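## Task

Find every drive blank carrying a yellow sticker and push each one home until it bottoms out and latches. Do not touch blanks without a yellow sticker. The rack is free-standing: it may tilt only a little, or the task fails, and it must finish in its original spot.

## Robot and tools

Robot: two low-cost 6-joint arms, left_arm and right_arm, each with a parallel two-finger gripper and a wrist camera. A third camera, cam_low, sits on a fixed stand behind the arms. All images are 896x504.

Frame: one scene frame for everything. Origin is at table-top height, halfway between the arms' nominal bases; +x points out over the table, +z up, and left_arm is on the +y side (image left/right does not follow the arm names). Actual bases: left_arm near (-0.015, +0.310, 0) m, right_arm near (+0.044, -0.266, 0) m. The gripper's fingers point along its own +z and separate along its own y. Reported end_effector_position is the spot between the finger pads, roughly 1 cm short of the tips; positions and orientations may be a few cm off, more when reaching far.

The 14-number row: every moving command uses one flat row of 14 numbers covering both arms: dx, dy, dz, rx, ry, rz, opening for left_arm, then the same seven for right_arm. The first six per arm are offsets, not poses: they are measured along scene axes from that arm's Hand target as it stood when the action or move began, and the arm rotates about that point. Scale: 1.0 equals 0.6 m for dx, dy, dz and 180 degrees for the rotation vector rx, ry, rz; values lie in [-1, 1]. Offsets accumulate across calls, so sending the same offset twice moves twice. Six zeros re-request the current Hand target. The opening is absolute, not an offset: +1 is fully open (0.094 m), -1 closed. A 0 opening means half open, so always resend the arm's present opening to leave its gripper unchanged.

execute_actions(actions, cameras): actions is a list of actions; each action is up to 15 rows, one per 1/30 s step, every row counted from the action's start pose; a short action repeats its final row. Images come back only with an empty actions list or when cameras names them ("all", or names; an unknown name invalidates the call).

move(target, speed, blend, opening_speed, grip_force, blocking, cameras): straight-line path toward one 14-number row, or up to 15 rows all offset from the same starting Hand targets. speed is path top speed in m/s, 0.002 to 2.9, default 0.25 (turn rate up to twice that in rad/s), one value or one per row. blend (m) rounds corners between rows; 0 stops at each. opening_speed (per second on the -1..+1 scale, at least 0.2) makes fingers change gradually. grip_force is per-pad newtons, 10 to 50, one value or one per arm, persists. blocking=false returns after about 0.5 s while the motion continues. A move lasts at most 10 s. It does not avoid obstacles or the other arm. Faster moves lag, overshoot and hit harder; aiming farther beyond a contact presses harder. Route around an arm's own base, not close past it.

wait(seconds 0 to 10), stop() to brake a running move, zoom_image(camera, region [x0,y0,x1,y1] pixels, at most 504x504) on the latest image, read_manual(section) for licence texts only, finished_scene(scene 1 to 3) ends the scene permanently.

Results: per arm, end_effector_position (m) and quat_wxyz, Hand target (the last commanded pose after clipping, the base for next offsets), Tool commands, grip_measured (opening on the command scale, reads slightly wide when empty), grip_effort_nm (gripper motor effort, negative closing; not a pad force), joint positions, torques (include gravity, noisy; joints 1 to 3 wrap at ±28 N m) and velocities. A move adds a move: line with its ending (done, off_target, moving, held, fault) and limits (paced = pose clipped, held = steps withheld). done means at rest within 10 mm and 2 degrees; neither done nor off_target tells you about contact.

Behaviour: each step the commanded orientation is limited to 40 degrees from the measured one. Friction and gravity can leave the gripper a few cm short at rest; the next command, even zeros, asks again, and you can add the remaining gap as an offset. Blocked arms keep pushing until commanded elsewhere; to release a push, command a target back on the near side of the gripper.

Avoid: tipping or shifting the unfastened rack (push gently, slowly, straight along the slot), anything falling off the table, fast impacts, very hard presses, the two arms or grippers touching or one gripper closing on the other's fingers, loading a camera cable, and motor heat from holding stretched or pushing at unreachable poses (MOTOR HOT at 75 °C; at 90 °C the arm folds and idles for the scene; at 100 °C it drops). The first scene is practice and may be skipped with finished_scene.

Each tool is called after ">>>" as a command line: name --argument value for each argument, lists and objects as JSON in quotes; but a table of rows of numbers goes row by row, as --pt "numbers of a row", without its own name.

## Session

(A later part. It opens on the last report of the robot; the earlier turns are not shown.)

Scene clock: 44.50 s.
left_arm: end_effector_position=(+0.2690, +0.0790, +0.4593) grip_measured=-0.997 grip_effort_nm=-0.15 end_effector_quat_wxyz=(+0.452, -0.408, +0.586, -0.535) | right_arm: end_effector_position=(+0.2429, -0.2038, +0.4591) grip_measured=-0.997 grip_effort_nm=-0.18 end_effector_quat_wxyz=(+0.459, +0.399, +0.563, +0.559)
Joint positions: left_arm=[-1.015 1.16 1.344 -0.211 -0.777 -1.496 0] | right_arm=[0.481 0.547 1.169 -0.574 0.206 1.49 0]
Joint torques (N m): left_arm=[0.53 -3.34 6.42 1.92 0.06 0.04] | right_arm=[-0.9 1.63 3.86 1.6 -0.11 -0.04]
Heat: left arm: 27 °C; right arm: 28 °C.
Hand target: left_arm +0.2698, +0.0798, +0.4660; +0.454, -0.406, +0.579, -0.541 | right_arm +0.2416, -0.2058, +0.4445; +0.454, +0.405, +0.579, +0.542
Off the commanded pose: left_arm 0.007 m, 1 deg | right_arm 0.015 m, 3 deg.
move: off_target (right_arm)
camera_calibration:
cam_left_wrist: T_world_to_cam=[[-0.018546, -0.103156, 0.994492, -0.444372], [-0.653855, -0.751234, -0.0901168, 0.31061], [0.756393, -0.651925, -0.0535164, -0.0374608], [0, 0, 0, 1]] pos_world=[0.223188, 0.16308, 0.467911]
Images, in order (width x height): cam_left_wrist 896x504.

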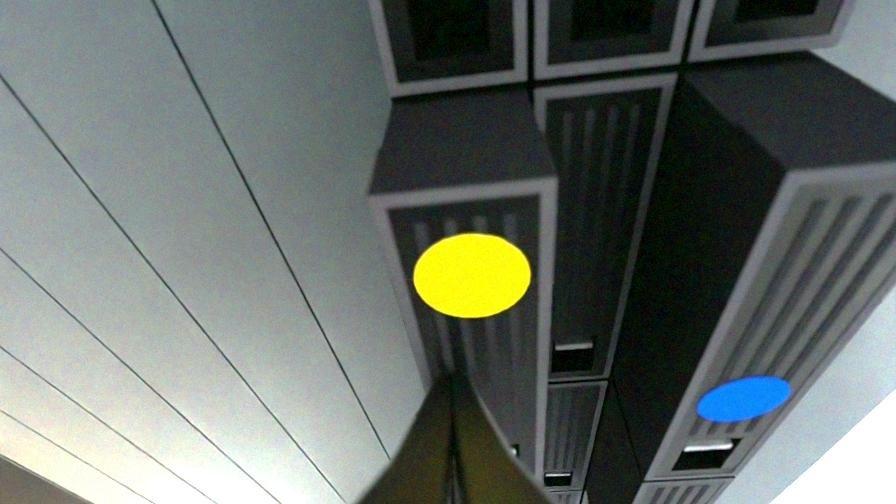

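>>> move --target '[0.0,0.0,0.012,0,0,0,-1,0,0,0,0,0,0,-1]' --cameras '["cam_left_wrist"]' --speed 0.06

Scene clock: 45.97 s.
left_arm: end_effector_position=(+0.2691, +0.0789, +0.4657) grip_measured=-0.997 grip_effort_nm=-0.15 end_effector_quat_wxyz=(+0.452, -0.409, +0.581, -0.540) | right_arm: end_effector_position=(+0.2429, -0.2038, +0.4591) grip_measured=-0.997 grip_effort_nm=-0.18 end_effector_quat_wxyz=(+0.459, +0.399, +0.563, +0.559)
Joint positions: left_arm=[-1.015 1.166 1.364 -0.211 -0.777 -1.496 0] | right_arm=[0.481 0.547 1.169 -0.574 0.206 1.49 0]
Joint torques (N m): left_arm=[0.51 -2.89 7.84 1.67 0.07 0.04] | right_arm=[-0.91 1.63 3.85 1.6 -0.1 -0.04]
Heat: left arm: 27 °C; right arm: 28 °C.
Hand target: left_arm +0.2698, +0.0798, +0.4732; +0.454, -0.406, +0.579, -0.541 | right_arm +0.2416, -0.2058, +0.4445; +0.454, +0.405, +0.579, +0.542
Off the commanded pose: left_arm 0.008 m, 0 deg | right_arm 0.015 m, 3 deg.
move: off_target (right_arm)
camera_calibration:
cam_left_wrist: T_world_to_cam=[[-0.0252856, -0.0917463, 0.995461, -0.450263], [-0.653243, -0.752257, -0.0859244, 0.309047], [0.756726, -0.65245, -0.0409113, -0.0431867], [0, 0, 0, 1]] pos_world=[0.223178, 0.162996, 0.473008]
Images, in order (width x height): cam_left_wrist 896x504.

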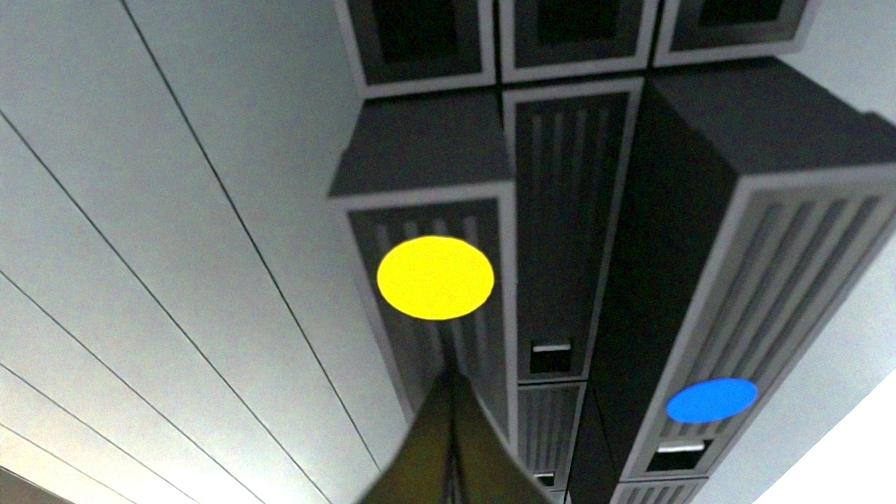

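>>> move --target '[0.055,-0.003,0.003,0,0,0,-1,0,0,0,0,0,0,-1]' --cameras '["cam_low","cam_left_wrist"]' --speed 0.05

Scene clock: 47.87 s.
left_arm: end_effector_position=(+0.3013, +0.0775, +0.4631) grip_measured=-0.997 grip_effort_nm=-0.16 end_effector_quat_wxyz=(+0.451, -0.409, +0.588, -0.532) | right_arm: end_effector_position=(+0.2429, -0.2038, +0.4591) grip_measured=-0.997 grip_effort_nm=-0.18 end_effector_quat_wxyz=(+0.459, +0.399, +0.563, +0.559)
Joint positions: left_arm=[-0.899 1.236 1.413 -0.211 -0.66 -1.496 0] | right_arm=[0.481 0.547 1.169 -0.574 0.206 1.49 0]
Joint torques (N m): left_arm=[0.58 -3.58 8.01 1.96 0.07 0.04] | right_arm=[-0.9 1.63 3.86 1.6 -0.11 -0.04]
Heat: left arm: 28 °C; right arm: 28 °C.
Hand target: left_arm +0.3028, +0.0780, +0.4750; +0.454, -0.406, +0.579, -0.541 | right_arm +0.2416, -0.2058, +0.4445; +0.454, +0.405, +0.579, +0.542
Off the commanded pose: left_arm 0.012 m, 2 deg | right_arm 0.015 m, 3 deg.
move: off_target (left_arm, right_arm)
camera_calibration:
cam_left_wrist: T_world_to_cam=[[-0.0117599, -0.107258, 0.994162, -0.449237], [-0.654866, -0.75052, -0.088718, 0.330475], [0.755654, -0.652086, -0.0614132, -0.0588407], [0, 0, 0, 1]] pos_world=[0.255597, 0.161475, 0.47232]
Images, in order (width x height): cam_low 896x504, cam_left_wrist 896x504.

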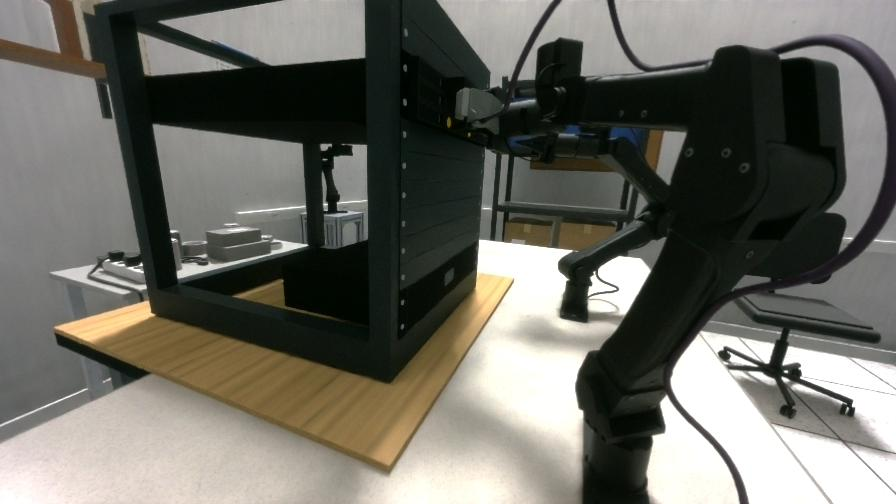

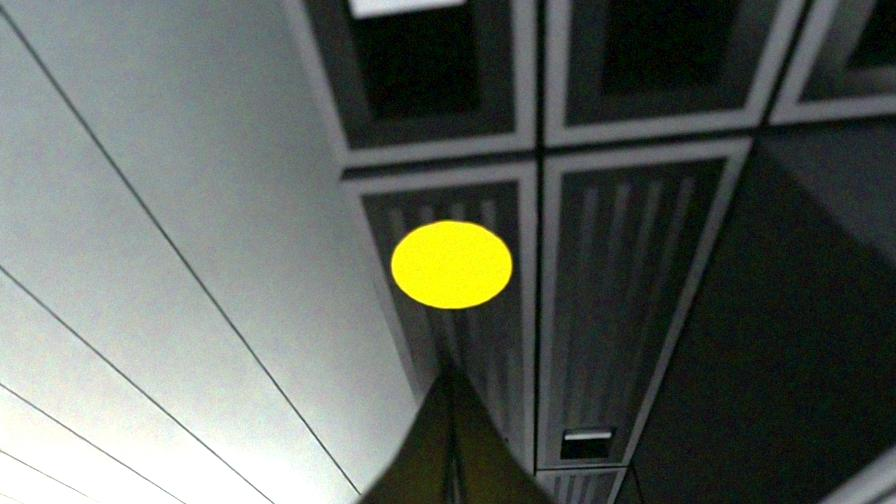

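Nearly flush; keep going.

>>> move --target '[0.018,-0.001,0.002,0,0,0,-1,0,0,0,0,0,0,-1]' --speed 0.04

>>> move --target '[0.015,-0.001,0.0,0,0,0,-1,0,0,0,0,0,0,-1]' --cameras '["cam_low","cam_left_wrist"]' --speed 0.04

Scene clock: 49.30 s.
left_arm: end_effector_position=(+0.3052, +0.0767, +0.4645) grip_measured=-0.997 grip_effort_nm=-0.15 end_effector_quat_wxyz=(+0.449, -0.407, +0.589, -0.535) | right_arm: end_effector_position=(+0.2429, -0.2038, +0.4591) grip_measured=-0.997 grip_effort_nm=-0.18 end_effector_quat_wxyz=(+0.459, +0.399, +0.563, +0.559)
Joint positions: left_arm=[-0.884 1.245 1.424 -0.211 -0.637 -1.496 0] | right_arm=[0.481 0.547 1.169 -0.574 0.206 1.49 0]
Joint torques (N m): left_arm=[2.37 -2.35 8.77 2.01 0.13 0.04] | right_arm=[-0.9 1.63 3.86 1.6 -0.11 -0.04]
Heat: left arm: 28 °C; right arm: 28 °C.
Hand target: left_arm +0.3136, +0.0774, +0.4762; +0.454, -0.406, +0.579, -0.541 | right_arm +0.2416, -0.2058, +0.4445; +0.454, +0.405, +0.579, +0.542
Off the commanded pose: left_arm 0.014 m, 2 deg | right_arm 0.015 m, 3 deg.
move: off_target (left_arm, right_arm)

Scene clock: 50.30 s.
left_arm: end_effector_position=(+0.3058, +0.0767, +0.4645) grip_measured=-0.997 grip_effort_nm=-0.15 end_effector_quat_wxyz=(+0.444, -0.402, +0.597, -0.534) | right_arm: end_effector_position=(+0.2429, -0.2038, +0.4591) grip_measured=-0.997 grip_effort_nm=-0.18 end_effector_quat_wxyz=(+0.459, +0.399, +0.563, +0.559)
Joint positions: left_arm=[-0.871 1.245 1.436 -0.235 -0.608 -1.496 0] | right_arm=[0.481 0.547 1.169 -0.574 0.206 1.49 0]
Joint torques (N m): left_arm=[3.77 -0.81 8.69 2.36 0.13 0.04] | right_arm=[-0.91 1.62 3.86 1.6 -0.11 -0.03]
Heat: left arm: 28 °C; right arm: 28 °C.
Hand target: left_arm +0.3226, +0.0768, +0.4763; +0.454, -0.406, +0.579, -0.542 | right_arm +0.2416, -0.2058, +0.4445; +0.454, +0.405, +0.579, +0.542
Off the commanded pose: left_arm 0.020 m, 3 deg | right_arm 0.015 m, 3 deg.
move: off_target (left_arm, right_arm)
camera_calibration:
cam_left_wrist: T_world_to_cam=[[-0.00617852, -0.114273, 0.99343, -0.451511], [-0.673382, -0.733965, -0.088615, 0.337377], [0.739269, -0.669505, -0.0724146, -0.0512644], [0, 0, 0, 1]] pos_world=[0.262292, 0.161705, 0.474729]
Images, in order (width x height): cam_low 896x504, cam_left_wrist 896x504.

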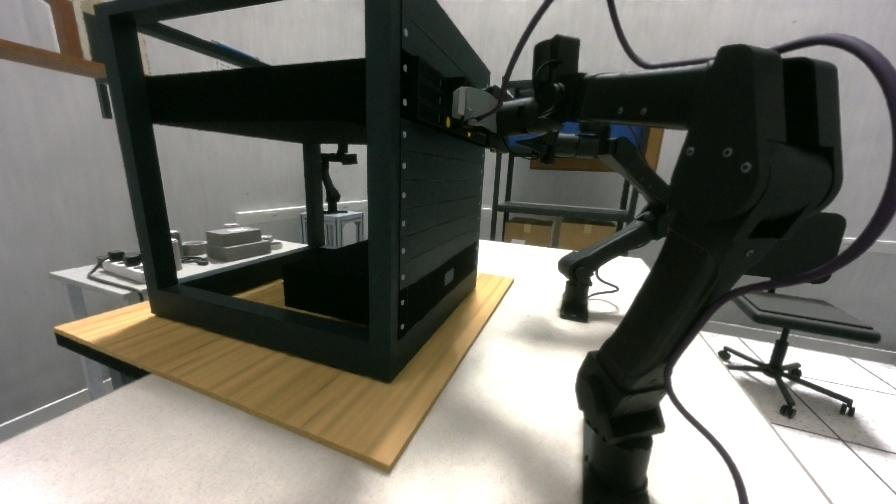

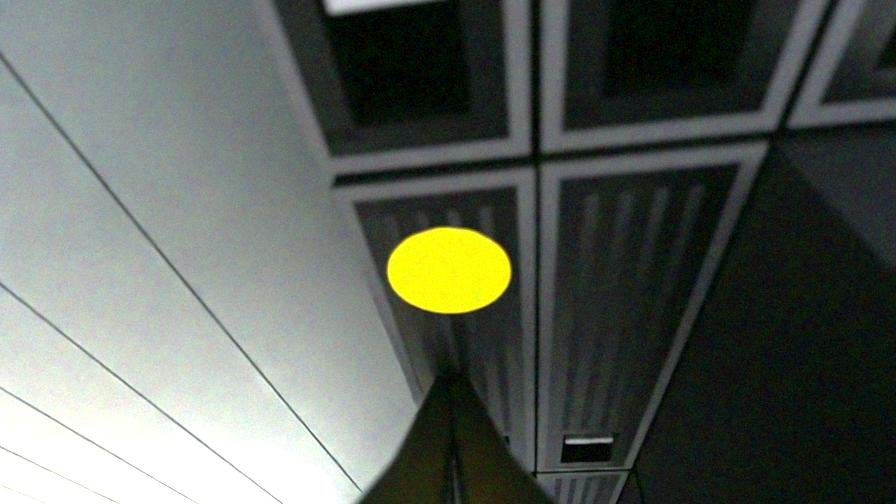

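>>> move --target '[0.008,0,0.0,0,0,0,-1,0,0,0,0,0,0,-1]' --speed 0.04

>>> move --target '[-0.16,0.02,0.0,0,0,0,-1,0,0,0,0,0,0,-1]' --cameras '["all"]' --speed 0.15

Scene clock: 51.87 s.
left_arm: end_effector_position=(+0.3063, +0.0768, +0.4645) grip_measured=-0.997 grip_effort_nm=-0.15 end_effector_quat_wxyz=(+0.441, -0.400, +0.601, -0.534) | right_arm: end_effector_position=(+0.2429, -0.2038, +0.4591) grip_measured=-0.997 grip_effort_nm=-0.18 end_effector_quat_wxyz=(+0.459, +0.399, +0.563, +0.559)
Joint positions: left_arm=[-0.863 1.245 1.442 -0.247 -0.591 -1.496 0] | right_arm=[0.481 0.547 1.169 -0.574 0.206 1.49 0]
Joint torques (N m): left_arm=[4.46 -0.09 8.55 2.54 0.13 0.05] | right_arm=[-0.87 1.63 3.85 1.6 -0.1 -0.04]
Heat: left arm: 28 °C; right arm: 28 °C.
Hand target: left_arm +0.3275, +0.0768, +0.4762; +0.454, -0.406, +0.579, -0.541 | right_arm +0.2416, -0.2058, +0.4445; +0.454, +0.405, +0.579, +0.542
Off the commanded pose: left_arm 0.024 m, 3 deg | right_arm 0.015 m, 3 deg.
move: off_target (left_arm, right_arm)

Scene clock: 53.73 s.
left_arm: end_effector_position=(+0.2320, +0.0867, +0.4847) grip_measured=-0.997 grip_effort_nm=-0.15 end_effector_quat_wxyz=(+0.445, -0.408, +0.569, -0.559) | right_arm: end_effector_position=(+0.2429, -0.2038, +0.4591) grip_measured=-0.997 grip_effort_nm=-0.18 end_effector_quat_wxyz=(+0.459, +0.399, +0.563, +0.559)
Joint positions: left_arm=[-1.153 1.098 1.377 -0.247 -0.9 -1.496 0] | right_arm=[0.481 0.547 1.169 -0.574 0.206 1.49 0]
Joint torques (N m): left_arm=[-0.66 -2.81 4.55 1.4 -0.21 0.04] | right_arm=[-0.91 1.62 3.85 1.6 -0.11 -0.03]
Heat: left arm: 28 °C; right arm: 28 °C.
Hand target: left_arm +0.2314, +0.0889, +0.4763; +0.454, -0.406, +0.579, -0.541 | right_arm +0.2416, -0.2058, +0.4445; +0.454, +0.405, +0.579, +0.542
Off the commanded pose: left_arm 0.009 m, 3 deg | right_arm 0.015 m, 3 deg.
move: off_target (left_arm, right_arm)
camera_calibration:
cam_left_wrist: T_world_to_cam=[[-0.0452905, -0.0507513, 0.997684, -0.469474], [-0.663297, -0.745258, -0.0680214, 0.28539], [0.746985, -0.664841, 0.00008997, -0.0258452], [0, 0, 0, 1]] pos_world=[0.187341, 0.17168, 0.487801]
cam_right_wrist: T_world_to_cam=[[0.0728184, -0.0320913, -0.996829, 0.43267], [-0.650232, 0.75633, -0.0718484, 0.383005], [0.756238, 0.653402, 0.0342079, 0.0244837], [0, 0, 0, 1]] pos_world=[0.199021, -0.291791, 0.457978]

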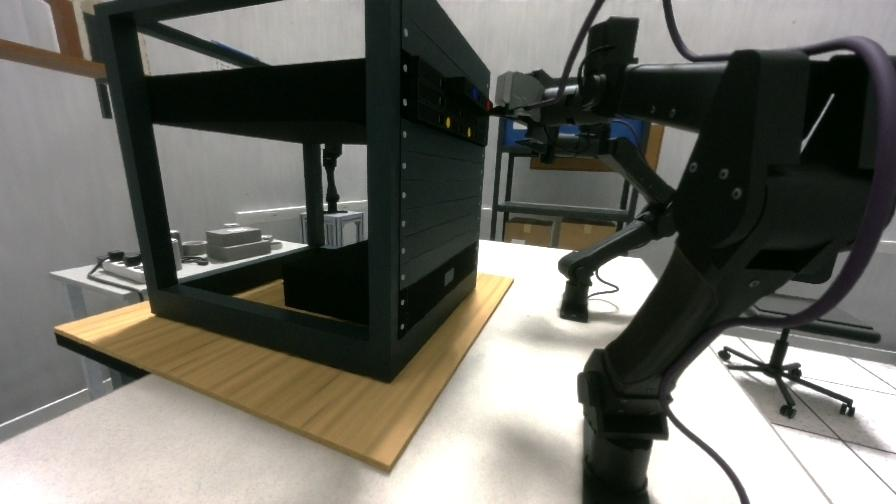

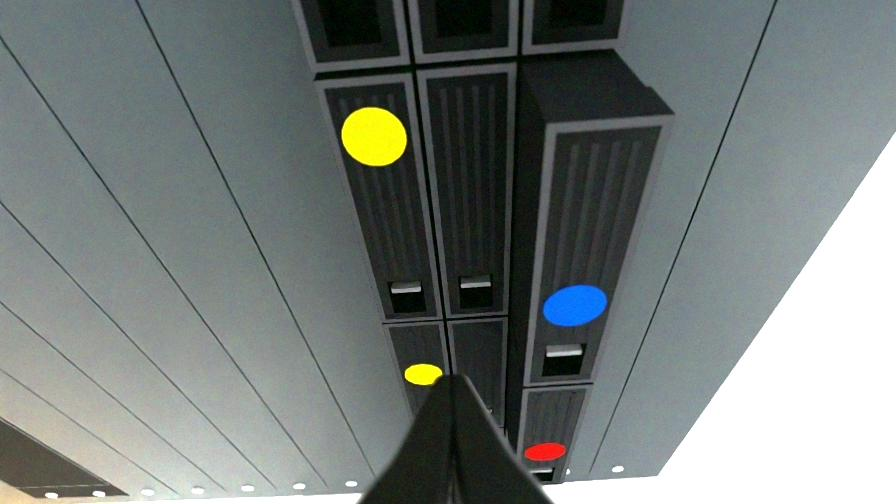

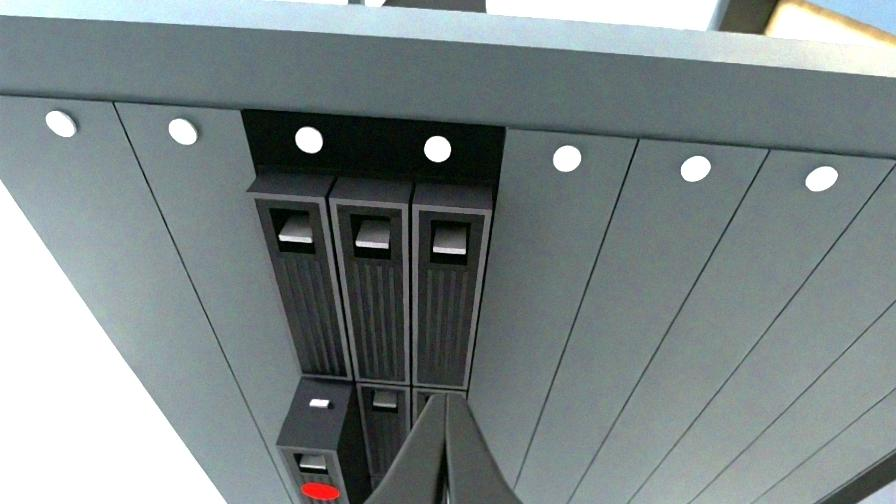

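>>> finished_scene --scene 2

The scene is finished: the task was done.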